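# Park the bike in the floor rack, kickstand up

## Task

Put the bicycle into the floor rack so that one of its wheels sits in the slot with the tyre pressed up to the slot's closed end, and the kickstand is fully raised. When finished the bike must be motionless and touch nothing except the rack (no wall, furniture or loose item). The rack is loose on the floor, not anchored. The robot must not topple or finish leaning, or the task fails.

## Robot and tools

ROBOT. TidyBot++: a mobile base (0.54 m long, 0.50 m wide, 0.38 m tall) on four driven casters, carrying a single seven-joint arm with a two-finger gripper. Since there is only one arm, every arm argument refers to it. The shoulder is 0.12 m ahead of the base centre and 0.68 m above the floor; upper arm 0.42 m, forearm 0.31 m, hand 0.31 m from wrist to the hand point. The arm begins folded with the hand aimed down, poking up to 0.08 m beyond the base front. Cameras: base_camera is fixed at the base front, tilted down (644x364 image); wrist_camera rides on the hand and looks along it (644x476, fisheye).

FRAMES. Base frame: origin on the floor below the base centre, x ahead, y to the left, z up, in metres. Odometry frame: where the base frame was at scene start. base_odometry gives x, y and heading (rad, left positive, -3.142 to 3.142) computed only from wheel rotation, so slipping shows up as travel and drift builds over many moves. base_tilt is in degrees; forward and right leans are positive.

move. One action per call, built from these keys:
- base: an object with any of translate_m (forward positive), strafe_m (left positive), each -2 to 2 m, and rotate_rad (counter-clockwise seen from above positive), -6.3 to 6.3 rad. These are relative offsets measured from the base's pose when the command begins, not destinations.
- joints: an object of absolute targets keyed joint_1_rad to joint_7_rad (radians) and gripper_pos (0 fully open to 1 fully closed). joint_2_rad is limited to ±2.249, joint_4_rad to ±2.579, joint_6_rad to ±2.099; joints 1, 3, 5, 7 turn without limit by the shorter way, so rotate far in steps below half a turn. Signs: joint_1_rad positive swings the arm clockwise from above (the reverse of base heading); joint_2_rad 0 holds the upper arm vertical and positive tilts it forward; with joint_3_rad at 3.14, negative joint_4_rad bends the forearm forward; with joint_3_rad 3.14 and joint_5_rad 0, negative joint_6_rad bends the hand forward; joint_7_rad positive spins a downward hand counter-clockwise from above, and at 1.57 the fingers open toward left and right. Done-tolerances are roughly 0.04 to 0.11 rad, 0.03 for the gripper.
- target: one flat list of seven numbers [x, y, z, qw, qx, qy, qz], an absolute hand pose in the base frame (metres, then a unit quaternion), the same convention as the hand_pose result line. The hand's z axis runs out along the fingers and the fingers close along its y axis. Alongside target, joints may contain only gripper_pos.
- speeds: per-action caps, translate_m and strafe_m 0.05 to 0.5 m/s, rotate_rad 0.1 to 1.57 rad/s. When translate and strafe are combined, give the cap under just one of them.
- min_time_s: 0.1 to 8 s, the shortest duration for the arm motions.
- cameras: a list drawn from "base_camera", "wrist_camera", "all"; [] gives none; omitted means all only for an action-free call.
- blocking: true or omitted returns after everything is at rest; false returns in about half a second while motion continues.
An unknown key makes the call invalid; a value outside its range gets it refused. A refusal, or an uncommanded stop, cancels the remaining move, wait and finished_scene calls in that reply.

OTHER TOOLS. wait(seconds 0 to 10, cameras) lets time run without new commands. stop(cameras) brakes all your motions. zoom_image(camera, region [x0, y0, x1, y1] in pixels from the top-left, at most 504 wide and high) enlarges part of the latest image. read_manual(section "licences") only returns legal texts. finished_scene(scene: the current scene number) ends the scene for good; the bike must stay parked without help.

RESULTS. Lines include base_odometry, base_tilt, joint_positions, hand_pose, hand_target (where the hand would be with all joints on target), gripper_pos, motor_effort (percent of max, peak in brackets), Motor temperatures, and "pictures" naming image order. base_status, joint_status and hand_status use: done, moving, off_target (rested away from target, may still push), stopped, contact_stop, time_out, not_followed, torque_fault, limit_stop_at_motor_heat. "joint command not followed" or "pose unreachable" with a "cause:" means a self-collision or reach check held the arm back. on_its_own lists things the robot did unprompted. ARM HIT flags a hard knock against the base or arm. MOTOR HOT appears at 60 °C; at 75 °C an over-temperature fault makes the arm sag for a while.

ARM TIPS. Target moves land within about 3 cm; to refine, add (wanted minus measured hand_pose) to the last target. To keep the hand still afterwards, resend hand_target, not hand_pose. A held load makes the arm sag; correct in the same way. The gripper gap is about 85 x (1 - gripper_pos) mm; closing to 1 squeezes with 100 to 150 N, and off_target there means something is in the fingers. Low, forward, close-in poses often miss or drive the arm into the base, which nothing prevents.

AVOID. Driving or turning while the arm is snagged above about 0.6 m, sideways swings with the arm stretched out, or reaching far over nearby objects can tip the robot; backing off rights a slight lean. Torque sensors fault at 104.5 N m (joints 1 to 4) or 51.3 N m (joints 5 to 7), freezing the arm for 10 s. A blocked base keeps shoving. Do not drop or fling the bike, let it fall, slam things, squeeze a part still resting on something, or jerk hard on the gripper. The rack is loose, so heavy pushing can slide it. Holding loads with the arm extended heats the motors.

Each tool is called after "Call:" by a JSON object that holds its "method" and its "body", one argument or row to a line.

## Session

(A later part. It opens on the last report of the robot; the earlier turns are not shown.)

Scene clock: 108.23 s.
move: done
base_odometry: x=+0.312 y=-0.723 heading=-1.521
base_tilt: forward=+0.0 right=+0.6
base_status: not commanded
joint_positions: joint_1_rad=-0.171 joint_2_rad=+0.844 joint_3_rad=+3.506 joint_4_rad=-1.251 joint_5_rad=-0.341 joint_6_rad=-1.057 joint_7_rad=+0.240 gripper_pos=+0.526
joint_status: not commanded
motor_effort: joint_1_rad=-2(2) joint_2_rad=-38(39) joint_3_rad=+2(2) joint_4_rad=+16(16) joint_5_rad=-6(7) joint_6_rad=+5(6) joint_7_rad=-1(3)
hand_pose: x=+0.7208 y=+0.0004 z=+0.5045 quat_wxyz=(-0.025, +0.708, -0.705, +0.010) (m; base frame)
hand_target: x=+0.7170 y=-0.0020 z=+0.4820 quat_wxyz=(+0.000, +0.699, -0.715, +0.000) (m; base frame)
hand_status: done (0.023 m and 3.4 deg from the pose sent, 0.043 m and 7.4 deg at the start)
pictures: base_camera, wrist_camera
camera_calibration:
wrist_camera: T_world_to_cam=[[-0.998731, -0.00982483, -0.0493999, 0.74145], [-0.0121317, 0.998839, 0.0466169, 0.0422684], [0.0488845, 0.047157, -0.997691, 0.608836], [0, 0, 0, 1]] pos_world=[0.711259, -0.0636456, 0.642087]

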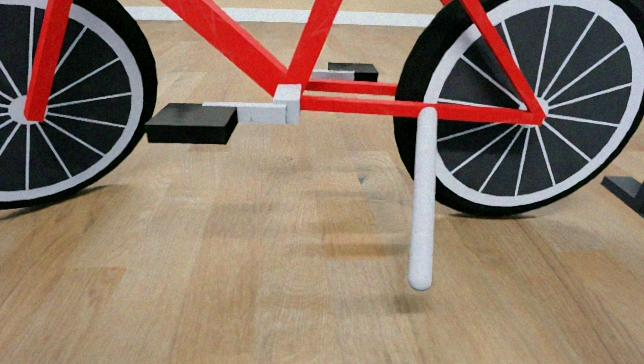

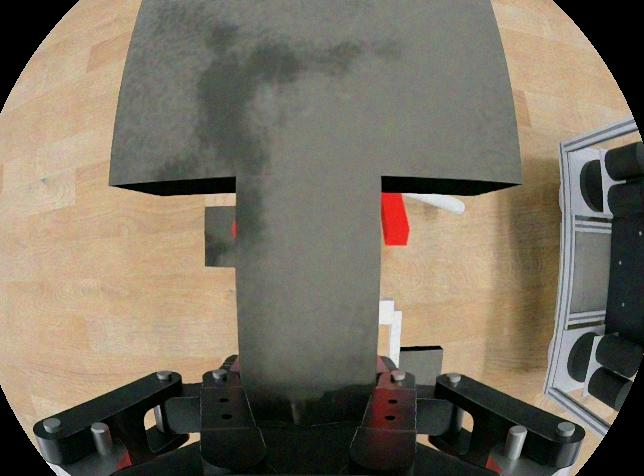

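Call:
{"method": "move", "body": {
  "base": {"translate_m": 0.08},
  "speeds": {"translate_m": 0.1},
  "target": [0.65, -0.002, 0.484, 0.018, 0.6993, -0.7149, -0.018],
  "min_time_s": 1.2,
  "cameras": ["base_camera"]
}}

Scene clock: 110.60 s.
move: done
base_odometry: x=+0.316 y=-0.803 heading=-1.521
base_tilt: forward=+0.0 right=+0.6
base_status: done
joint_positions: joint_1_rad=-0.190 joint_2_rad=+0.778 joint_3_rad=+3.505 joint_4_rad=-1.395 joint_5_rad=-0.318 joint_6_rad=-1.036 joint_7_rad=+0.244 gripper_pos=+0.526
joint_status: not commanded
motor_effort: joint_1_rad=+1(2) joint_2_rad=-25(38) joint_3_rad=+2(3) joint_4_rad=+6(17) joint_5_rad=-8(10) joint_6_rad=+0(10) joint_7_rad=-7(9)
hand_pose: x=+0.6704 y=+0.0012 z=+0.5034 quat_wxyz=(-0.004, +0.707, -0.707, -0.010) (m; base frame)
hand_target: x=+0.6500 y=-0.0020 z=+0.4840 quat_wxyz=(+0.018, +0.699, -0.715, -0.018) (m; base frame)
hand_status: done (0.028 m and 3.0 deg from the pose sent, 0.074 m and 6.1 deg at the start)
pictures: base_camera

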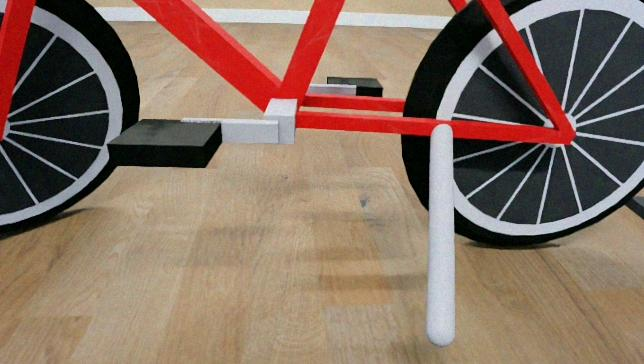

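Call:
{"method": "move", "body": {
  "base": {"strafe_m": -0.27},
  "speeds": {"strafe_m": 0.18},
  "target": [0.645, 0.235, 0.486, 0.015, 0.6993, -0.7149, -0.015],
  "min_time_s": 1.6,
  "cameras": ["base_camera"]
}}

Scene clock: 112.97 s.
move: done
base_odometry: x=+0.046 y=-0.817 heading=-1.521
base_tilt: forward=+0.0 right=+0.6
base_status: done
joint_positions: joint_1_rad=-0.584 joint_2_rad=+0.829 joint_3_rad=+3.482 joint_4_rad=-1.274 joint_5_rad=-0.322 joint_6_rad=-1.058 joint_7_rad=-0.219 gripper_pos=+0.530
joint_status: not commanded
motor_effort: joint_1_rad=+1(4) joint_2_rad=-38(39) joint_3_rad=+4(7) joint_4_rad=+12(14) joint_5_rad=+4(9) joint_6_rad=-2(3) joint_7_rad=+5(8)
hand_pose: x=+0.6573 y=+0.2445 z=+0.5049 quat_wxyz=(-0.020, +0.699, -0.715, -0.008) (m; base frame)
hand_target: x=+0.6450 y=+0.2350 z=+0.4860 quat_wxyz=(+0.015, +0.699, -0.715, -0.015) (m; base frame)
hand_status: done (0.024 m and 4.1 deg from the pose sent, 0.236 m and 2.6 deg at the start)
pictures: base_camera

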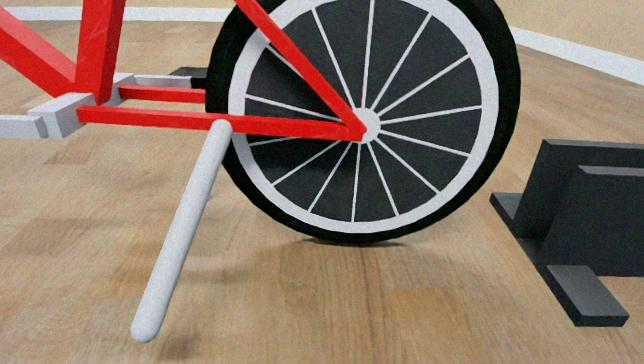

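Call:
{"method": "move", "body": {
  "target": [0.64, 0.235, 0.54, 0.015, 0.706, -0.708, -0.015],
  "joints": {"gripper_pos": 0.9},
  "min_time_s": 1.2,
  "cameras": ["base_camera"]
}}

Scene clock: 114.93 s.
move: off_target
base_odometry: x=+0.046 y=-0.817 heading=-1.521
base_tilt: forward=+0.0 right=+0.6
base_status: not commanded
joint_positions: joint_1_rad=-0.584 joint_2_rad=+0.831 joint_3_rad=+3.478 joint_4_rad=-1.261 joint_5_rad=-0.322 joint_6_rad=-1.118 joint_7_rad=-0.229 gripper_pos=+0.542
joint_status: gripper_pos off_target (ended at +0.542, target +0.900)
motor_effort: joint_1_rad=+1(2) joint_2_rad=-51(52) joint_3_rad=+4(6) joint_4_rad=+16(17) joint_5_rad=+1(6) joint_6_rad=-8(8) joint_7_rad=+3(6)
hand_pose: x=+0.6435 y=+0.2454 z=+0.5076 quat_wxyz=(-0.001, +0.698, -0.716, -0.023) (m; base frame)
hand_target: x=+0.6400 y=+0.2350 z=+0.5400 quat_wxyz=(+0.015, +0.706, -0.708, -0.015) (m; base frame)
hand_status: done (0.034 m and 2.4 deg from the pose sent, 0.040 m and 4.3 deg at the start)
pictures: base_camera

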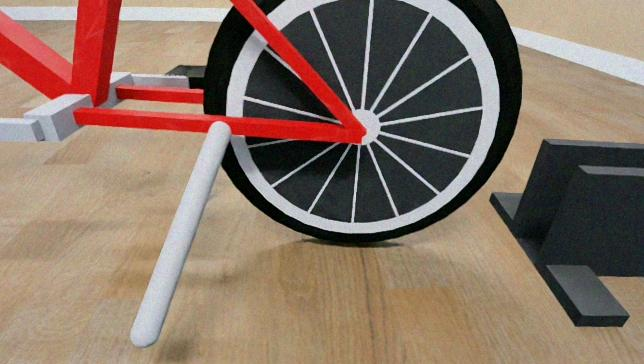

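Call:
{"method": "move", "body": {
  "target": [0.645, 0.235, 0.59, 0.01, 0.706, -0.708, -0.005],
  "min_time_s": 1.2,
  "cameras": ["base_camera"]
}}

Scene clock: 116.47 s.
move: off_target
base_odometry: x=+0.046 y=-0.817 heading=-1.521
base_tilt: forward=+0.0 right=+0.6
base_status: not commanded
joint_positions: joint_1_rad=-0.584 joint_2_rad=+0.850 joint_3_rad=+3.462 joint_4_rad=-1.211 joint_5_rad=-0.312 joint_6_rad=-1.167 joint_7_rad=-0.233 gripper_pos=+0.547
joint_status: not commanded
motor_effort: joint_1_rad=+1(2) joint_2_rad=-67(68) joint_3_rad=+5(6) joint_4_rad=+20(21) joint_5_rad=+1(3) joint_6_rad=-16(16) joint_7_rad=+1(4)
hand_pose: x=+0.6419 y=+0.2554 z=+0.5093 quat_wxyz=(+0.009, +0.706, -0.707, -0.030) (m; base frame)
hand_target: x=+0.6450 y=+0.2350 z=+0.5900 quat_wxyz=(+0.010, +0.706, -0.708, -0.005) (m; base frame)
hand_status: off_target (0.083 m and 2.8 deg from the pose sent, 0.083 m and 2.7 deg at the start)
pictures: base_camera

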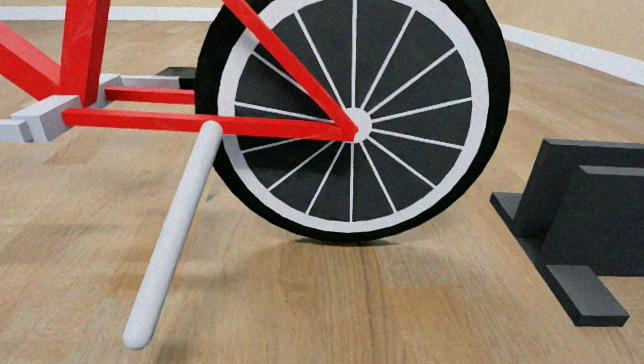

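Call:
{"method": "zoom_image", "body": {
  "camera": "base_camera",
  "region": [280, 60, 644, 340]
}}

Scaled by 1.385.

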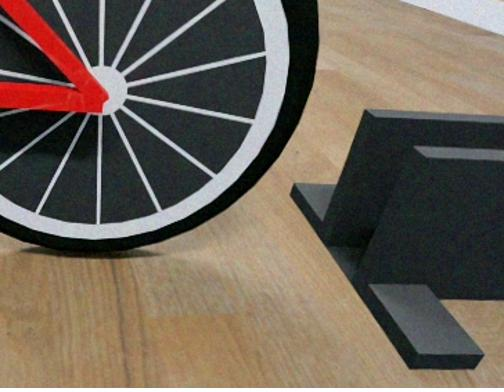

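Call:
{"method": "move", "body": {
  "base": {"translate_m": -0.018, "strafe_m": 0.114, "rotate_rad": 0.16},
  "speeds": {"strafe_m": 0.12, "rotate_rad": 0.17},
  "target": [0.645, 0.235, 0.51, 0.0, 0.703, -0.711, 0.0],
  "min_time_s": 1,
  "cameras": ["base_camera"]
}}

Call:
{"method": "move", "body": {
  "base": {"translate_m": 0.03, "strafe_m": 0.312, "rotate_rad": -0.14},
  "speeds": {"strafe_m": 0.22, "rotate_rad": 0.1},
  "cameras": ["base_camera"]
}}

Scene clock: 121.20 s.
move: off_target
base_odometry: x=+0.159 y=-0.793 heading=-1.361
base_tilt: forward=+0.0 right=+0.6
base_status: done
joint_positions: joint_1_rad=-0.593 joint_2_rad=+0.827 joint_3_rad=+3.510 joint_4_rad=-1.295 joint_5_rad=-0.198 joint_6_rad=-1.177 joint_7_rad=-0.076 gripper_pos=+0.556
joint_status: not commanded
motor_effort: joint_1_rad=-2(10) joint_2_rad=-31(68) joint_3_rad=-1(6) joint_4_rad=+13(22) joint_5_rad=-24(29) joint_6_rad=+10(21) joint_7_rad=-21(26)
hand_pose: x=+0.6251 y=+0.1902 z=+0.5055 quat_wxyz=(+0.070, +0.759, -0.647, +0.008) (m; base frame)
hand_target: x=+0.6450 y=+0.2350 z=+0.5100 quat_wxyz=(+0.000, +0.703, -0.711, +0.000) (m; base frame)
hand_status: off_target (0.049 m and 12.7 deg from the pose sent, 0.021 m and 3.6 deg at the start)
pictures: base_camera

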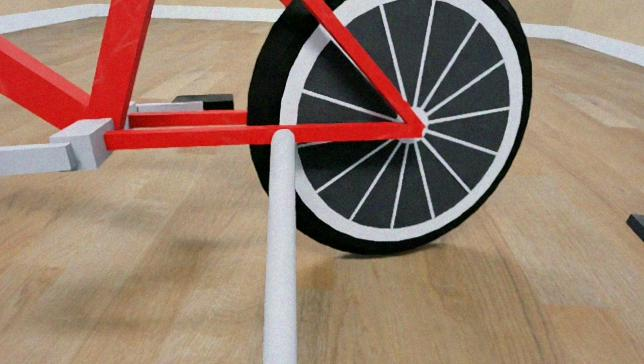

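Scene clock: 123.73 s.
move: done
base_odometry: x=+0.470 y=-0.758 heading=-1.502
base_tilt: forward=+0.0 right=+0.6
base_status: done
joint_positions: joint_1_rad=-0.615 joint_2_rad=+0.813 joint_3_rad=+3.472 joint_4_rad=-1.293 joint_5_rad=-0.314 joint_6_rad=-1.131 joint_7_rad=-0.235 gripper_pos=+0.565
joint_status: not commanded
motor_effort: joint_1_rad=+2(10) joint_2_rad=-31(40) joint_3_rad=+5(10) joint_4_rad=+12(21) joint_5_rad=+1(37) joint_6_rad=+10(23) joint_7_rad=-1(40)
hand_pose: x=+0.6202 y=+0.2557 z=+0.5090 quat_wxyz=(+0.012, +0.706, -0.707, -0.030) (m; base frame)
hand_target: x=+0.6450 y=+0.2350 z=+0.5100 quat_wxyz=(+0.000, +0.703, -0.711, +0.000) (m; base frame)
hand_status: not commanded
pictures: base_camera

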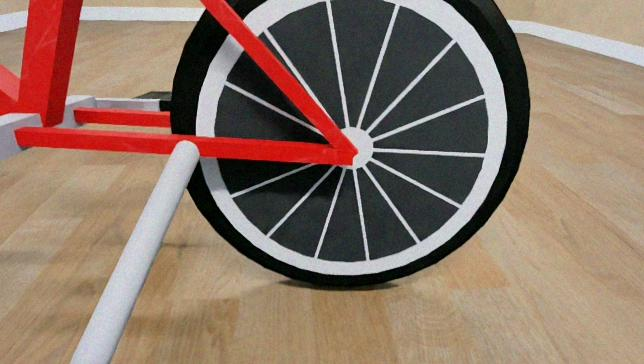

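Call:
{"method": "move", "body": {
  "base": {"translate_m": -0.13},
  "speeds": {"translate_m": 0.12},
  "target": [0.645, 0.245, 0.485, -0.0244, 0.699, -0.7144, 0.025],
  "min_time_s": 1.6,
  "cameras": ["all"]
}}

Scene clock: 126.70 s.
move: done
base_odometry: x=+0.461 y=-0.628 heading=-1.502
base_tilt: forward=+0.0 right=+0.6
base_status: done
joint_positions: joint_1_rad=-0.651 joint_2_rad=+0.794 joint_3_rad=+3.518 joint_4_rad=-1.341 joint_5_rad=-0.314 joint_6_rad=-0.984 joint_7_rad=-0.233 gripper_pos=+0.572
joint_status: not commanded
motor_effort: joint_1_rad=+0(3) joint_2_rad=-24(32) joint_3_rad=+3(6) joint_4_rad=+8(11) joint_5_rad=+3(3) joint_6_rad=+1(10) joint_7_rad=+3(3)
hand_pose: x=+0.6511 y=+0.2543 z=+0.5104 quat_wxyz=(-0.036, +0.703, -0.710, +0.017) (m; base frame)
hand_target: x=+0.6450 y=+0.2450 z=+0.4850 quat_wxyz=(-0.024, +0.699, -0.714, +0.025) (m; base frame)
hand_status: done (0.028 m and 1.7 deg from the pose sent, 0.036 m and 7.7 deg at the start)
pictures: base_camera, wrist_camera
camera_calibration:
wrist_camera: T_world_to_cam=[[-0.997214, 0.0045459, -0.0744504, 0.682747], [0.000721849, 0.998682, 0.0513104, -0.223106], [0.0745855, 0.0511137, -0.995904, 0.587513], [0, 0, 0, 1]] pos_world=[0.637186, 0.189678, 0.647385]

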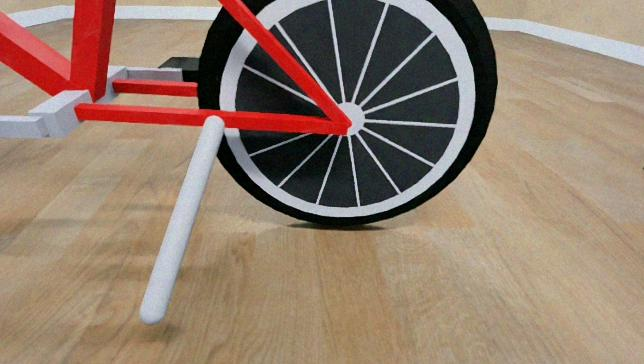

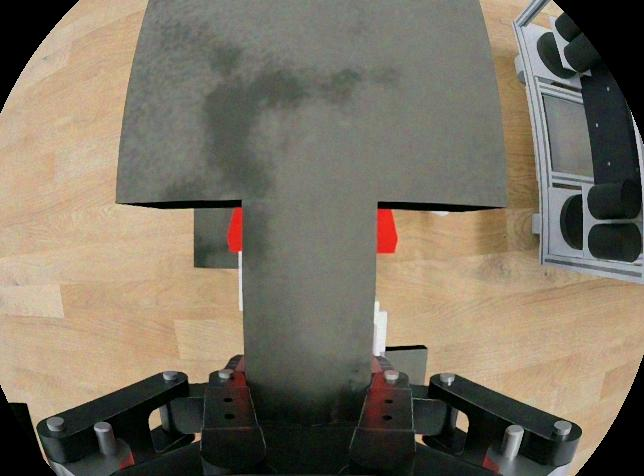

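Call:
{"method": "move", "body": {
  "target": [0.605, 0.245, 0.475, -0.0579, 0.697, -0.7125, 0.0592],
  "min_time_s": 0.9
}}

Call:
{"method": "move", "body": {
  "target": [0.556, 0.245, 0.462, -0.0905, 0.692, -0.711, 0.094],
  "min_time_s": 1.0,
  "cameras": ["base_camera"]
}}

Scene clock: 128.23 s.
move: done
base_odometry: x=+0.461 y=-0.628 heading=-1.502
base_tilt: forward=+0.0 right=+0.6
base_status: not commanded
joint_positions: joint_1_rad=-0.808 joint_2_rad=+0.696 joint_3_rad=+3.614 joint_4_rad=-1.607 joint_5_rad=-0.355 joint_6_rad=-0.760 joint_7_rad=-0.233 gripper_pos=+0.572
joint_status: not commanded
motor_effort: joint_1_rad=+1(2) joint_2_rad=-16(23) joint_3_rad=+4(5) joint_4_rad=+8(8) joint_5_rad=+5(6) joint_6_rad=+4(4) joint_7_rad=+5(5)
hand_pose: x=+0.6071 y=+0.2568 z=+0.5059 quat_wxyz=(-0.068, +0.699, -0.710, +0.051) (m; base frame)
hand_target: x=+0.6050 y=+0.2450 z=+0.4750 quat_wxyz=(-0.058, +0.697, -0.712, +0.059) (m; base frame)
hand_status: done (0.033 m and 1.5 deg from the pose sent, 0.059 m and 5.5 deg at the start)
pictures: none

Scene clock: 129.53 s.
move: off_target
base_odometry: x=+0.461 y=-0.628 heading=-1.502
base_tilt: forward=+0.0 right=+0.6
base_status: not commanded
joint_positions: joint_1_rad=-1.003 joint_2_rad=+0.645 joint_3_rad=+3.734 joint_4_rad=-1.834 joint_5_rad=-0.492 joint_6_rad=-0.537 joint_7_rad=-0.192 gripper_pos=+0.572
joint_status: not commanded
motor_effort: joint_1_rad=+2(4) joint_2_rad=-13(17) joint_3_rad=+4(5) joint_4_rad=+2(8) joint_5_rad=+3(6) joint_6_rad=+6(7) joint_7_rad=+3(5)
hand_pose: x=+0.5664 y=+0.2701 z=+0.4974 quat_wxyz=(-0.114, +0.688, -0.713, +0.075) (m; base frame)
hand_target: x=+0.5560 y=+0.2450 z=+0.4620 quat_wxyz=(-0.090, +0.692, -0.710, +0.094) (m; base frame)
hand_status: off_target (0.045 m and 3.5 deg from the pose sent, 0.068 m and 5.7 deg at the start)
pictures: base_camera

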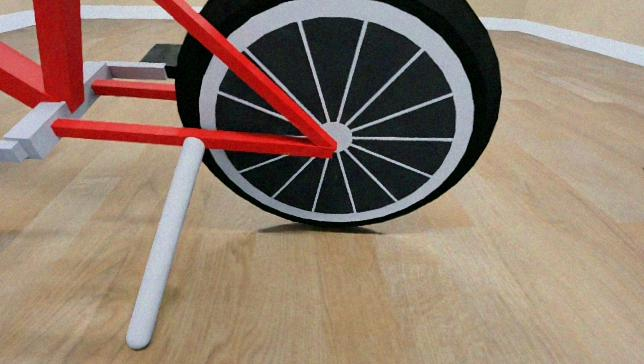

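Call:
{"method": "move", "body": {
  "target": [0.535, 0.248, 0.45, -0.105, 0.69, -0.708, 0.107],
  "min_time_s": 0.8,
  "cameras": ["base_camera"]
}}

Scene clock: 130.70 s.
move: off_target
base_odometry: x=+0.461 y=-0.628 heading=-1.502
base_tilt: forward=-0.1 right=+0.6
base_status: not commanded
joint_positions: joint_1_rad=-1.070 joint_2_rad=+0.627 joint_3_rad=+3.781 joint_4_rad=-1.913 joint_5_rad=-0.589 joint_6_rad=-0.446 joint_7_rad=-0.097 gripper_pos=+0.572
joint_status: not commanded
motor_effort: joint_1_rad=-1(2) joint_2_rad=-8(13) joint_3_rad=+1(4) joint_4_rad=-1(2) joint_5_rad=+0(3) joint_6_rad=+9(9) joint_7_rad=+1(3)
hand_pose: x=+0.5579 y=+0.2733 z=+0.4988 quat_wxyz=(-0.140, +0.692, -0.703, +0.087) (m; base frame)
hand_target: x=+0.5350 y=+0.2480 z=+0.4500 quat_wxyz=(-0.105, +0.690, -0.708, +0.107) (m; base frame)
hand_status: off_target (0.060 m and 4.6 deg from the pose sent, 0.061 m and 3.8 deg at the start)
pictures: base_camera

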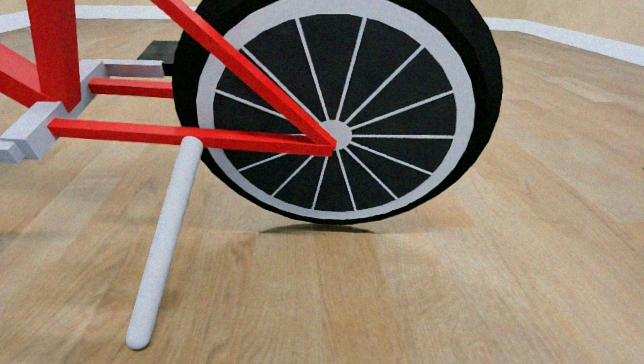

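Call:
{"method": "move", "body": {
  "target": [0.553, 0.262, 0.476, -0.11, 0.69, -0.708, 0.1],
  "joints": {"gripper_pos": 0.0},
  "min_time_s": 0.8,
  "cameras": ["all"]
}}

Scene clock: 131.93 s.
move: done
base_odometry: x=+0.461 y=-0.628 heading=-1.502
base_tilt: forward=+0.0 right=+0.6
base_status: not commanded
joint_positions: joint_1_rad=-1.069 joint_2_rad=+0.673 joint_3_rad=+3.782 joint_4_rad=-1.913 joint_5_rad=-0.586 joint_6_rad=-0.430 joint_7_rad=-0.127 gripper_pos=+0.000
joint_status: all done
motor_effort: joint_1_rad=+0(4) joint_2_rad=-27(29) joint_3_rad=+5(6) joint_4_rad=+9(10) joint_5_rad=-2(3) joint_6_rad=+3(11) joint_7_rad=+1(1)
hand_pose: x=+0.5588 y=+0.2648 z=+0.4798 quat_wxyz=(-0.124, +0.685, -0.711, +0.097) (m; base frame)
hand_target: x=+0.5530 y=+0.2620 z=+0.4760 quat_wxyz=(-0.110, +0.690, -0.708, +0.100) (m; base frame)
hand_status: done (0.007 m and 1.8 deg from the pose sent, 0.026 m and 3.8 deg at the start)
pictures: base_camera, wrist_camera
camera_calibration:
wrist_camera: T_world_to_cam=[[-0.95041, 0.0370867, -0.308781, 0.666048], [0.01754, 0.997676, 0.0658406, -0.248006], [0.310506, 0.0571595, -0.948851, 0.407293], [0, 0, 0, 1]] pos_world=[0.510902, 0.199448, 0.608453]

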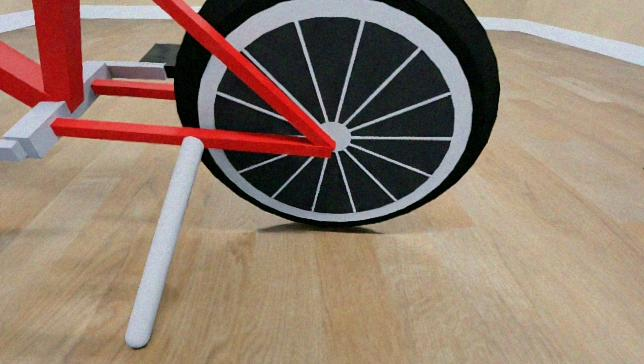

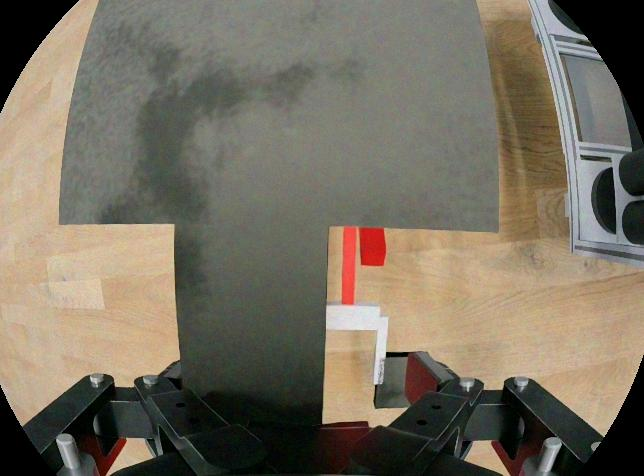

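Call:
{"method": "move", "body": {
  "target": [0.525, 0.262, 0.60, -0.1, 0.69, -0.708, 0.1],
  "min_time_s": 1.0
}}

Call:
{"method": "move", "body": {
  "joints": {"joint_1_rad": 0.0, "joint_2_rad": -0.322, "joint_3_rad": 3.14, "joint_4_rad": -2.5, "joint_5_rad": 0.0, "joint_6_rad": 0.1, "joint_7_rad": 1.57, "gripper_pos": 1.0},
  "base": {"translate_m": -0.15, "strafe_m": 0.45},
  "cameras": ["all"]
}}

Scene clock: 133.77 s.
move: done
base_odometry: x=+0.461 y=-0.628 heading=-1.502
base_tilt: forward=+0.0 right=+0.6
base_status: not commanded
joint_positions: joint_1_rad=-1.053 joint_2_rad=+0.421 joint_3_rad=+3.634 joint_4_rad=-1.819 joint_5_rad=-0.086 joint_6_rad=-0.710 joint_7_rad=-0.583 gripper_pos=+0.000
joint_status: not commanded
motor_effort: joint_1_rad=+0(2) joint_2_rad=-24(29) joint_3_rad=+3(6) joint_4_rad=+13(13) joint_5_rad=+0(2) joint_6_rad=+2(3) joint_7_rad=+1(1)
hand_pose: x=+0.5219 y=+0.2757 z=+0.5833 quat_wxyz=(-0.105, +0.693, -0.708, +0.087) (m; base frame)
hand_target: x=+0.5250 y=+0.2620 z=+0.6000 quat_wxyz=(-0.100, +0.691, -0.709, +0.100) (m; base frame)
hand_status: done (0.022 m and 1.7 deg from the pose sent, 0.125 m and 2.9 deg at the start)
pictures: none

Scene clock: 136.83 s.
move: done
base_odometry: x=+0.900 y=-0.447 heading=-1.501
base_tilt: forward=+0.0 right=+0.6
base_status: done
joint_positions: joint_1_rad=-0.019 joint_2_rad=-0.294 joint_3_rad=+3.158 joint_4_rad=-2.480 joint_5_rad=-0.070 joint_6_rad=+0.054 joint_7_rad=+1.523 gripper_pos=+0.999
joint_status: all done
motor_effort: joint_1_rad=+0(2) joint_2_rad=-6(25) joint_3_rad=+0(4) joint_4_rad=+16(18) joint_5_rad=-1(3) joint_6_rad=+8(8) joint_7_rad=+1(2)
hand_pose: x=+0.5174 y=+0.0012 z=+0.7375 quat_wxyz=(-0.030, +0.874, -0.052, +0.483) (m; base frame)
hand_target: x=+0.5161 y=+0.0020 z=+0.7504 quat_wxyz=(+0.000, +0.862, +0.000, +0.507) (m; base frame)
hand_status: not commanded
pictures: base_camera, wrist_camera
camera_calibration:
wrist_camera: T_world_to_cam=[[-0.0593218, -0.993553, -0.0966094, 0.0997354], [-0.550323, 0.113295, -0.82723, 0.952113], [0.832842, 0.00409365, -0.553496, 0.118064], [0, 0, 0, 1]] pos_world=[0.431558, -0.00926029, 0.862599]

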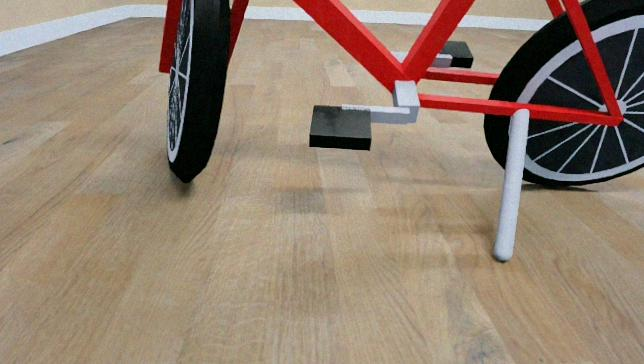

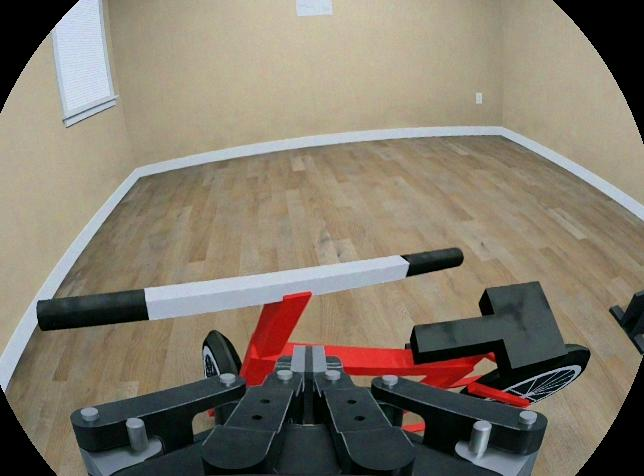

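Call:
{"method": "move", "body": {
  "base": {"strafe_m": 0.2},
  "target": [0.50, 0.22, 0.64, 0, 1, 0, 0],
  "min_time_s": 1.5,
  "cameras": ["wrist_camera"]
}}

Scene clock: 140.73 s.
move: done
base_odometry: x=+1.100 y=-0.433 heading=-1.501
base_tilt: forward=+0.0 right=+0.6
base_status: done
joint_positions: joint_1_rad=-0.459 joint_2_rad=+0.328 joint_3_rad=+3.095 joint_4_rad=-1.623 joint_5_rad=-0.045 joint_6_rad=-1.122 joint_7_rad=+1.072 gripper_pos=+0.999
joint_status: not commanded
motor_effort: joint_1_rad=+0(1) joint_2_rad=-24(25) joint_3_rad=+0(1) joint_4_rad=+14(17) joint_5_rad=-2(3) joint_6_rad=+1(8) joint_7_rad=+1(1)
hand_pose: x=+0.5050 y=+0.2286 z=+0.6536 quat_wxyz=(-0.041, +0.999, -0.007, +0.017) (m; base frame)
hand_target: x=+0.5000 y=+0.2200 z=+0.6400 quat_wxyz=(+0.000, +1.000, +0.000, +0.000) (m; base frame)
hand_status: done (0.017 m and 5.1 deg from the pose sent, 0.240 m and 58.2 deg at the start)
pictures: wrist_camera
camera_calibration:
wrist_camera: T_world_to_cam=[[-0.00677748, -0.996667, -0.0813013, 0.280977], [-0.99994, 0.00745569, -0.00804126, 0.566022], [0.00862061, 0.0812419, -0.996657, 0.769243], [0, 0, 0, 1]] pos_world=[0.561261, 0.213325, 0.794067]

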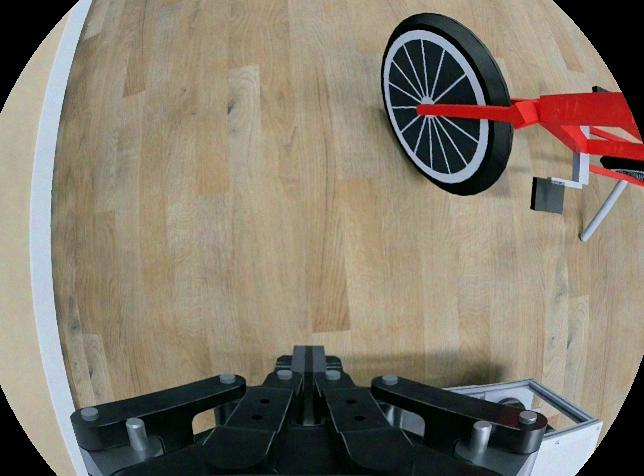

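Call:
{"method": "move", "body": {
  "target": [0.67, 0.12, 0.68, 0, 1, 0, 0],
  "min_time_s": 1.0,
  "cameras": ["wrist_camera"]
}}

Scene clock: 143.10 s.
move: done
base_odometry: x=+1.100 y=-0.433 heading=-1.501
base_tilt: forward=+0.0 right=+0.6
base_status: not commanded
joint_positions: joint_1_rad=-0.238 joint_2_rad=+0.588 joint_3_rad=+3.152 joint_4_rad=-1.041 joint_5_rad=-0.045 joint_6_rad=-1.435 joint_7_rad=+1.322 gripper_pos=+0.999
joint_status: not commanded
motor_effort: joint_1_rad=+0(2) joint_2_rad=-33(33) joint_3_rad=+0(2) joint_4_rad=+15(15) joint_5_rad=-1(3) joint_6_rad=+1(1) joint_7_rad=+1(1)
hand_pose: x=+0.6719 y=+0.1450 z=+0.7034 quat_wxyz=(-0.028, +0.999, -0.012, +0.033) (m; base frame)
hand_target: x=+0.6700 y=+0.1200 z=+0.6800 quat_wxyz=(+0.000, +1.000, +0.000, +0.000) (m; base frame)
hand_status: done (0.034 m and 5.1 deg from the pose sent, 0.199 m and 5.1 deg at the start)
pictures: wrist_camera
camera_calibration:
wrist_camera: T_world_to_cam=[[-0.0154439, -0.99832, -0.0558429, 0.190977], [-0.999028, 0.0177124, -0.04036, 0.754579], [0.0412813, 0.0551653, -0.997623, 0.806803], [0, 0, 0, 1]] pos_world=[0.72349, 0.132783, 0.846005]

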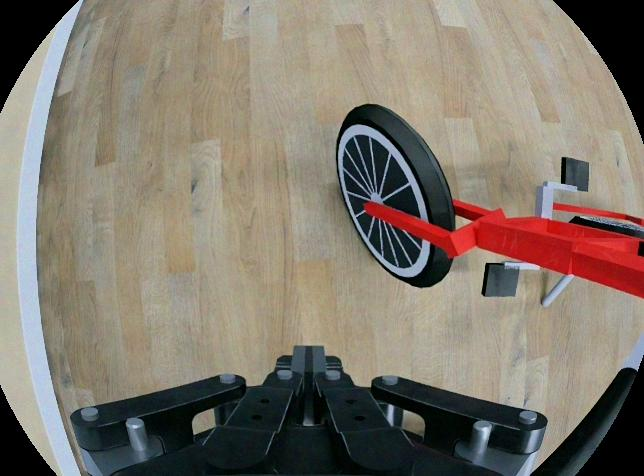

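Call:
{"method": "move", "body": {
  "target": [0.662, -0.03, 0.672, 0.02, 1, 0, -0.02],
  "min_time_s": 1.0,
  "cameras": ["wrist_camera"]
}}

Scene clock: 149.63 s.
move: done
base_odometry: x=+1.100 y=-0.433 heading=-1.501
base_tilt: forward=+0.0 right=+0.6
base_status: not commanded
joint_positions: joint_1_rad=+0.005 joint_2_rad=+0.588 joint_3_rad=+3.185 joint_4_rad=-1.068 joint_5_rad=-0.043 joint_6_rad=-1.436 joint_7_rad=+1.574 gripper_pos=+0.999
joint_status: not commanded
motor_effort: joint_1_rad=+0(3) joint_2_rad=-33(33) joint_3_rad=-1(2) joint_4_rad=+15(15) joint_5_rad=-1(3) joint_6_rad=+1(1) joint_7_rad=+1(1)
hand_pose: x=+0.6814 y=-0.0084 z=+0.6942 quat_wxyz=(-0.009, +0.999, -0.021, +0.025) (m; base frame)
hand_target: x=+0.6620 y=-0.0300 z=+0.6720 quat_wxyz=(+0.020, +1.000, +0.000, -0.020) (m; base frame)
hand_status: done (0.037 m and 6.6 deg from the pose sent, 0.178 m and 8.3 deg at the start)
pictures: wrist_camera
camera_calibration:
wrist_camera: T_world_to_cam=[[-0.0356373, -0.9992, -0.0181358, 0.0251335], [-0.999052, 0.0360746, -0.0243842, 0.755484], [0.0250189, 0.0172496, -0.999538, 0.817738], [0, 0, 0, 1]] pos_world=[0.735204, -0.016246, 0.836238]

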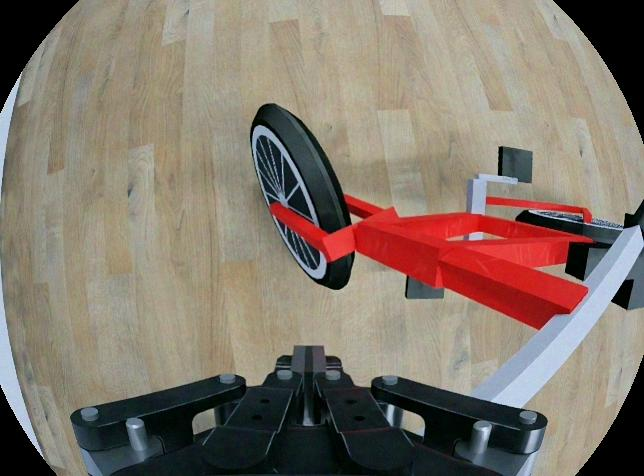

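Call:
{"method": "move", "body": {
  "target": [0.555, -0.035, 0.645, 0.02, 1, 0, -0.02],
  "min_time_s": 1.8,
  "cameras": ["wrist_camera"]
}}

Scene clock: 151.93 s.
move: done
base_odometry: x=+1.100 y=-0.433 heading=-1.501
base_tilt: forward=+0.0 right=+0.6
base_status: not commanded
joint_positions: joint_1_rad=+0.006 joint_2_rad=+0.425 joint_3_rad=+3.185 joint_4_rad=-1.543 joint_5_rad=-0.035 joint_6_rad=-1.267 joint_7_rad=+1.584 gripper_pos=+0.999
joint_status: not commanded
motor_effort: joint_1_rad=+0(2) joint_2_rad=-26(33) joint_3_rad=+0(2) joint_4_rad=+12(15) joint_5_rad=-1(4) joint_6_rad=-2(4) joint_7_rad=+0(1)
hand_pose: x=+0.5537 y=-0.0091 z=+0.6334 quat_wxyz=(-0.009, +0.999, -0.023, -0.046) (m; base frame)
hand_target: x=+0.5550 y=-0.0350 z=+0.6450 quat_wxyz=(+0.020, +1.000, +0.000, -0.020) (m; base frame)
hand_status: done (0.028 m and 5.2 deg from the pose sent, 0.138 m and 6.6 deg at the start)
pictures: wrist_camera
camera_calibration:
wrist_camera: T_world_to_cam=[[-0.0399531, -0.999082, -0.0154599, 0.0194538], [-0.992261, 0.0378503, 0.118261, 0.532365], [-0.117568, 0.0200651, -0.992862, 0.834918], [0, 0, 0, 1]] pos_world=[0.627181, -0.0174669, 0.766301]

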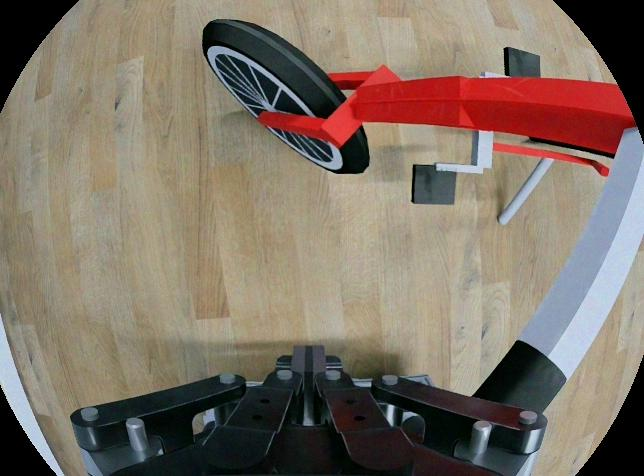

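Call:
{"method": "move", "body": {
  "target": [0.52, -0.085, 0.63, 0.02, 1, 0, -0.02],
  "min_time_s": 1.2
}}

Call:
{"method": "move", "body": {
  "target": [0.50, -0.135, 0.605, 0.02, 1, 0, -0.02],
  "min_time_s": 1.2,
  "cameras": ["wrist_camera"]
}}

Scene clock: 153.60 s.
move: done
base_odometry: x=+1.100 y=-0.433 heading=-1.501
base_tilt: forward=+0.0 right=+0.6
base_status: not commanded
joint_positions: joint_1_rad=+0.102 joint_2_rad=+0.378 joint_3_rad=+3.194 joint_4_rad=-1.681 joint_5_rad=-0.035 joint_6_rad=-1.193 joint_7_rad=+1.706 gripper_pos=+0.999
joint_status: not commanded
motor_effort: joint_1_rad=+0(1) joint_2_rad=-24(26) joint_3_rad=+0(2) joint_4_rad=+13(13) joint_5_rad=-1(2) joint_6_rad=+0(2) joint_7_rad=+1(1)
hand_pose: x=+0.5153 y=-0.0502 z=+0.6160 quat_wxyz=(-0.014, +0.998, -0.016, -0.053) (m; base frame)
hand_target: x=+0.5200 y=-0.0850 z=+0.6300 quat_wxyz=(+0.020, +1.000, +0.000, -0.020) (m; base frame)
hand_status: done (0.038 m and 5.7 deg from the pose sent, 0.083 m and 5.2 deg at the start)
pictures: none

Scene clock: 155.10 s.
move: done
base_odometry: x=+1.100 y=-0.433 heading=-1.501
base_tilt: forward=+0.0 right=+0.6
base_status: not commanded
joint_positions: joint_1_rad=+0.221 joint_2_rad=+0.376 joint_3_rad=+3.218 joint_4_rad=-1.751 joint_5_rad=-0.035 joint_6_rad=-1.100 joint_7_rad=+1.837 gripper_pos=+0.999
joint_status: not commanded
motor_effort: joint_1_rad=+0(2) joint_2_rad=-24(24) joint_3_rad=+0(1) joint_4_rad=+12(13) joint_5_rad=-1(2) joint_6_rad=-1(1) joint_7_rad=+1(1)
hand_pose: x=+0.5008 y=-0.1056 z=+0.5970 quat_wxyz=(-0.013, +0.999, -0.022, -0.040) (m; base frame)
hand_target: x=+0.5000 y=-0.1350 z=+0.6050 quat_wxyz=(+0.020, +1.000, +0.000, -0.020) (m; base frame)
hand_status: done (0.030 m and 5.0 deg from the pose sent, 0.087 m and 5.7 deg at the start)
pictures: wrist_camera
camera_calibration:
wrist_camera: T_world_to_cam=[[-0.0381582, -0.998996, -0.0234604, -0.0757783], [-0.993781, 0.0354803, 0.105547, 0.495914], [-0.104609, 0.027342, -0.994137, 0.789597], [0, 0, 0, 1]] pos_world=[0.572537, -0.114887, 0.730848]

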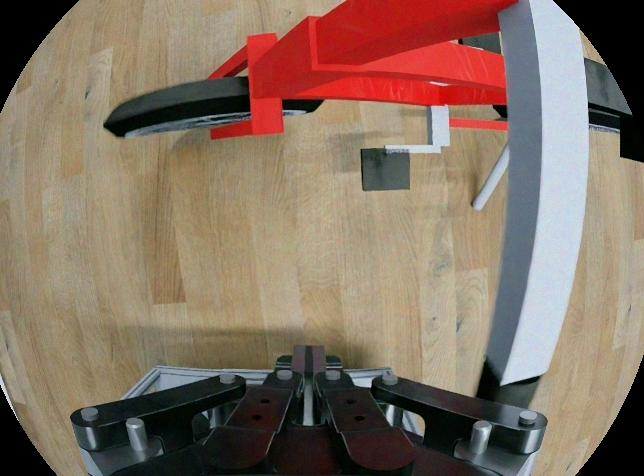

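Call:
{"method": "move", "body": {
  "joints": {"joint_1_rad": 0.0, "joint_2_rad": -0.322, "joint_3_rad": 3.14, "joint_4_rad": -2.52, "joint_5_rad": 0.0, "joint_6_rad": -0.8, "joint_7_rad": 1.57},
  "min_time_s": 1.0
}}

Call:
{"method": "move", "body": {
  "base": {"translate_m": 0.158, "strafe_m": -0.9934},
  "cameras": ["all"]
}}

Scene clock: 157.93 s.
move: done
base_odometry: x=+1.100 y=-0.433 heading=-1.501
base_tilt: forward=+0.0 right=+0.6
base_status: not commanded
joint_positions: joint_1_rad=+0.020 joint_2_rad=-0.298 joint_3_rad=+3.158 joint_4_rad=-2.504 joint_5_rad=-0.035 joint_6_rad=-0.845 joint_7_rad=+1.615 gripper_pos=+0.999
joint_status: all done
motor_effort: joint_1_rad=+0(1) joint_2_rad=-1(25) joint_3_rad=+0(2) joint_4_rad=+12(14) joint_5_rad=-2(3) joint_6_rad=+1(2) joint_7_rad=+1(2)
hand_pose: x=+0.2772 y=+0.0043 z=+0.5877 quat_wxyz=(-0.014, +0.999, -0.006, +0.046) (m; base frame)
hand_target: x=+0.2849 y=+0.0015 z=+0.5883 quat_wxyz=(+0.000, +0.997, +0.000, +0.072) (m; base frame)
hand_status: not commanded
pictures: none

Scene clock: 161.30 s.
move: done
base_odometry: x=+0.120 y=-0.660 heading=-1.500
base_tilt: forward=+0.0 right=+0.6
base_status: done
joint_positions: joint_1_rad=+0.019 joint_2_rad=-0.301 joint_3_rad=+3.153 joint_4_rad=-2.504 joint_5_rad=-0.035 joint_6_rad=-0.843 joint_7_rad=+1.614 gripper_pos=+0.999
joint_status: not commanded
motor_effort: joint_1_rad=+0(1) joint_2_rad=-2(2) joint_3_rad=+0(1) joint_4_rad=+12(13) joint_5_rad=-1(3) joint_6_rad=+1(1) joint_7_rad=+1(1)
hand_pose: x=+0.2779 y=+0.0050 z=+0.5881 quat_wxyz=(-0.013, +0.999, -0.004, +0.048) (m; base frame)
hand_target: x=+0.2849 y=+0.0015 z=+0.5883 quat_wxyz=(+0.000, +0.997, +0.000, +0.072) (m; base frame)
hand_status: not commanded
pictures: base_camera, wrist_camera
camera_calibration:
wrist_camera: T_world_to_cam=[[-0.00074295, -0.999658, -0.0261561, 0.0171824], [-0.997493, 0.00259157, -0.0707137, 0.376278], [0.0707573, 0.026038, -0.997154, 0.707394], [0, 0, 0, 1]] pos_world=[0.325294, -0.00221769, 0.732438]

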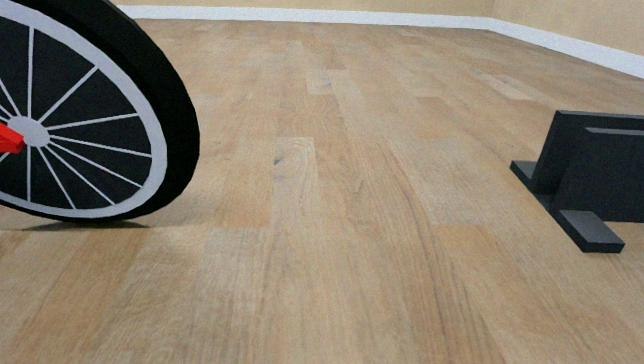

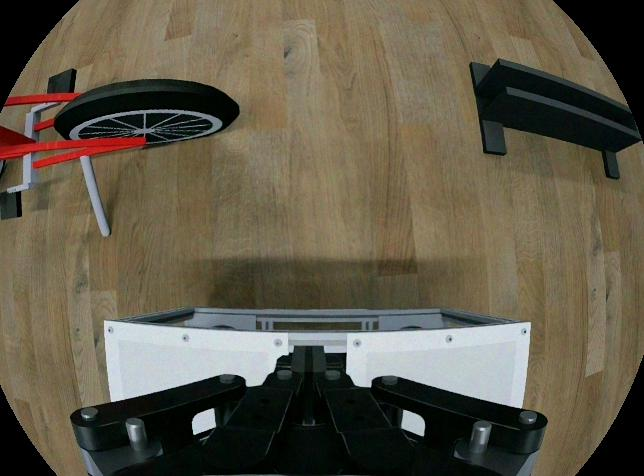

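Call:
{"method": "zoom_image", "body": {
  "camera": "base_camera",
  "region": [480, 90, 644, 270]
}}

Call:
{"method": "zoom_image", "body": {
  "camera": "wrist_camera",
  "region": [440, 30, 644, 200]
}}

Scaled by 2.800.

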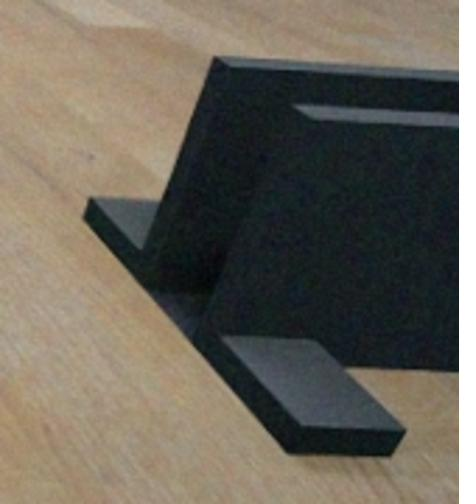

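Scaled by 2.471.

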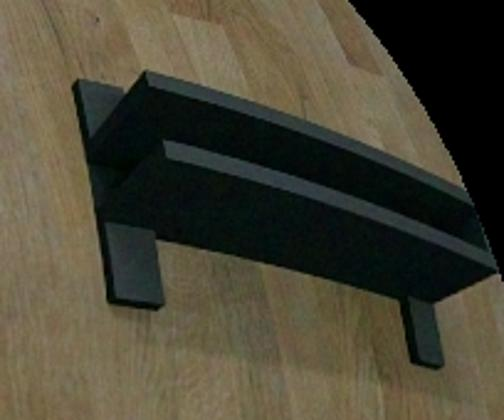

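Call:
{"method": "move", "body": {
  "base": {"strafe_m": -0.685},
  "target": [0.705, -0.005, 0.3, 0.0, 0.6967, 0.7174, -0.01],
  "joints": {"gripper_pos": 0.5},
  "min_time_s": 2.5,
  "cameras": ["wrist_camera"]
}}

Scene clock: 166.03 s.
move: done
base_odometry: x=-0.564 y=-0.709 heading=-1.500
base_tilt: forward=+0.0 right=+0.6
base_status: done
joint_positions: joint_1_rad=+0.135 joint_2_rad=+1.137 joint_3_rad=+2.876 joint_4_rad=-1.281 joint_5_rad=+0.337 joint_6_rad=-0.804 joint_7_rad=+2.855 gripper_pos=+0.500
joint_status: all done
motor_effort: joint_1_rad=+0(2) joint_2_rad=-39(41) joint_3_rad=-4(5) joint_4_rad=+9(13) joint_5_rad=-1(3) joint_6_rad=+0(2) joint_7_rad=+1(1)
hand_pose: x=+0.6969 y=+0.0005 z=+0.3244 quat_wxyz=(-0.013, +0.728, +0.685, -0.013) (m; base frame)
hand_target: x=+0.7050 y=-0.0050 z=+0.3000 quat_wxyz=(+0.000, +0.697, +0.717, -0.010) (m; base frame)
hand_status: done (0.026 m and 5.4 deg from the pose sent, 0.515 m and 92.4 deg at the start)
pictures: wrist_camera
camera_calibration:
wrist_camera: T_world_to_cam=[[0.997843, -0.054641, -0.0363959, -0.686981], [-0.0536801, -0.998196, 0.0268745, 0.086747], [-0.0377987, -0.0248628, -0.998976, 0.491165], [0, 0, 0, 1]] pos_world=[0.70872, 0.061265, 0.463328]

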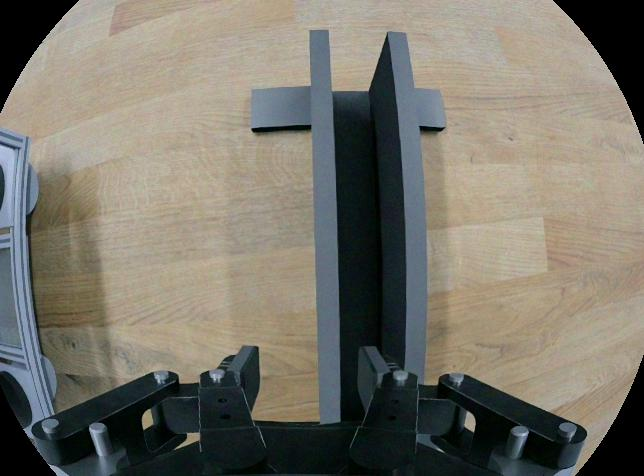

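Call:
{"method": "move", "body": {
  "target": [0.712, -0.004, 0.17, 0.01, 0.684, 0.7295, 0.0],
  "min_time_s": 1.2,
  "cameras": ["wrist_camera"]
}}

Scene clock: 167.97 s.
move: done
base_odometry: x=-0.564 y=-0.709 heading=-1.500
base_tilt: forward=+0.0 right=+0.6
base_status: not commanded
joint_positions: joint_1_rad=+0.135 joint_2_rad=+1.397 joint_3_rad=+2.876 joint_4_rad=-1.146 joint_5_rad=+0.406 joint_6_rad=-0.650 joint_7_rad=+2.856 gripper_pos=+0.500
joint_status: not commanded
motor_effort: joint_1_rad=+0(0) joint_2_rad=-40(43) joint_3_rad=-4(5) joint_4_rad=+8(10) joint_5_rad=-1(2) joint_6_rad=+0(0) joint_7_rad=+1(1)
hand_pose: x=+0.7118 y=+0.0020 z=+0.1966 quat_wxyz=(-0.008, +0.722, +0.692, +0.006) (m; base frame)
hand_target: x=+0.7120 y=-0.0040 z=+0.1700 quat_wxyz=(+0.010, +0.684, +0.729, +0.000) (m; base frame)
hand_status: done (0.027 m and 6.5 deg from the pose sent, 0.155 m and 7.8 deg at the start)
pictures: wrist_camera
camera_calibration:
wrist_camera: T_world_to_cam=[[0.999322, -0.0366259, -0.00375112, -0.713937], [-0.0366046, -0.999314, 0.00561453, 0.0844808], [-0.00395419, -0.00547342, -0.999977, 0.34019], [0, 0, 0, 1]] pos_world=[0.717891, 0.0601362, 0.33703]

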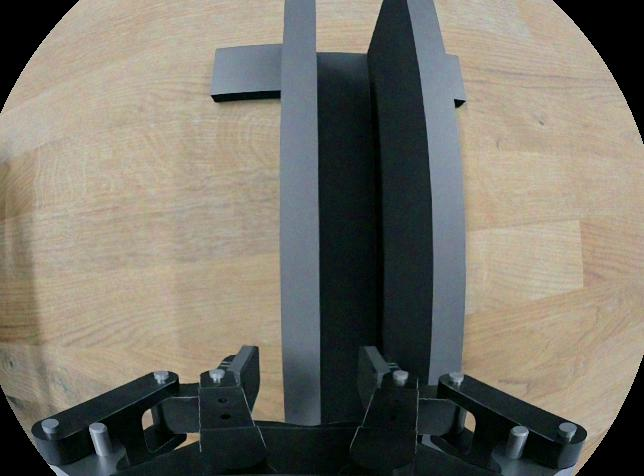

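Call:
{"method": "move", "body": {
  "target": [0.709, -0.005, 0.115, 0.01, 0.684, 0.7295, 0.0],
  "min_time_s": 1.0
}}

Call:
{"method": "move", "body": {
  "joints": {"gripper_pos": 0.92},
  "cameras": ["wrist_camera"]
}}

Scene clock: 169.40 s.
move: done
base_odometry: x=-0.564 y=-0.709 heading=-1.500
base_tilt: forward=+0.0 right=+0.6
base_status: not commanded
joint_positions: joint_1_rad=+0.134 joint_2_rad=+1.512 joint_3_rad=+2.879 joint_4_rad=-1.054 joint_5_rad=+0.412 joint_6_rad=-0.619 joint_7_rad=+2.865 gripper_pos=+0.500
joint_status: not commanded
motor_effort: joint_1_rad=+0(1) joint_2_rad=-40(43) joint_3_rad=-4(5) joint_4_rad=+7(8) joint_5_rad=-2(2) joint_6_rad=+0(1) joint_7_rad=+1(1)
hand_pose: x=+0.7142 y=+0.0007 z=+0.1445 quat_wxyz=(-0.009, +0.725, +0.688, +0.010) (m; base frame)
hand_target: x=+0.7090 y=-0.0050 z=+0.1150 quat_wxyz=(+0.010, +0.684, +0.729, +0.000) (m; base frame)
hand_status: done (0.030 m and 7.1 deg from the pose sent, 0.082 m and 6.5 deg at the start)
pictures: none

Scene clock: 170.17 s.
move: off_target
base_odometry: x=-0.564 y=-0.709 heading=-1.500
base_tilt: forward=+0.0 right=+0.6
base_status: not commanded
joint_positions: joint_1_rad=+0.133 joint_2_rad=+1.512 joint_3_rad=+2.879 joint_4_rad=-1.058 joint_5_rad=+0.414 joint_6_rad=-0.620 joint_7_rad=+2.871 gripper_pos=+0.809
joint_status: gripper_pos off_target (ended at +0.809, target +0.920)
motor_effort: joint_1_rad=+0(1) joint_2_rad=-34(41) joint_3_rad=-3(5) joint_4_rad=+10(13) joint_5_rad=-1(2) joint_6_rad=+7(9) joint_7_rad=+0(1)
hand_pose: x=+0.7123 y=+0.0011 z=+0.1439 quat_wxyz=(-0.010, +0.722, +0.692, +0.009) (m; base frame)
hand_target: x=+0.7090 y=-0.0050 z=+0.1150 quat_wxyz=(+0.010, +0.684, +0.729, +0.000) (m; base frame)
hand_status: not commanded
pictures: wrist_camera
camera_calibration:
wrist_camera: T_world_to_cam=[[0.999316, -0.0369215, -0.00188951, -0.714902], [-0.0369232, -0.999318, -0.000863855, 0.0850275], [-0.00185633, 0.000933031, -0.999998, 0.285946], [0, 0, 0, 1]] pos_world=[0.718083, 0.0583074, 0.284668]

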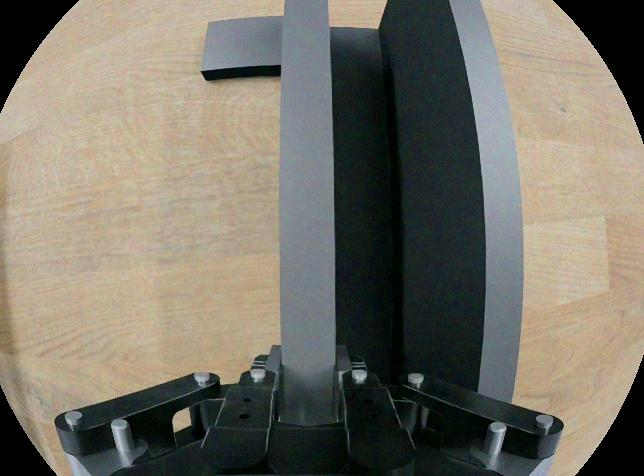

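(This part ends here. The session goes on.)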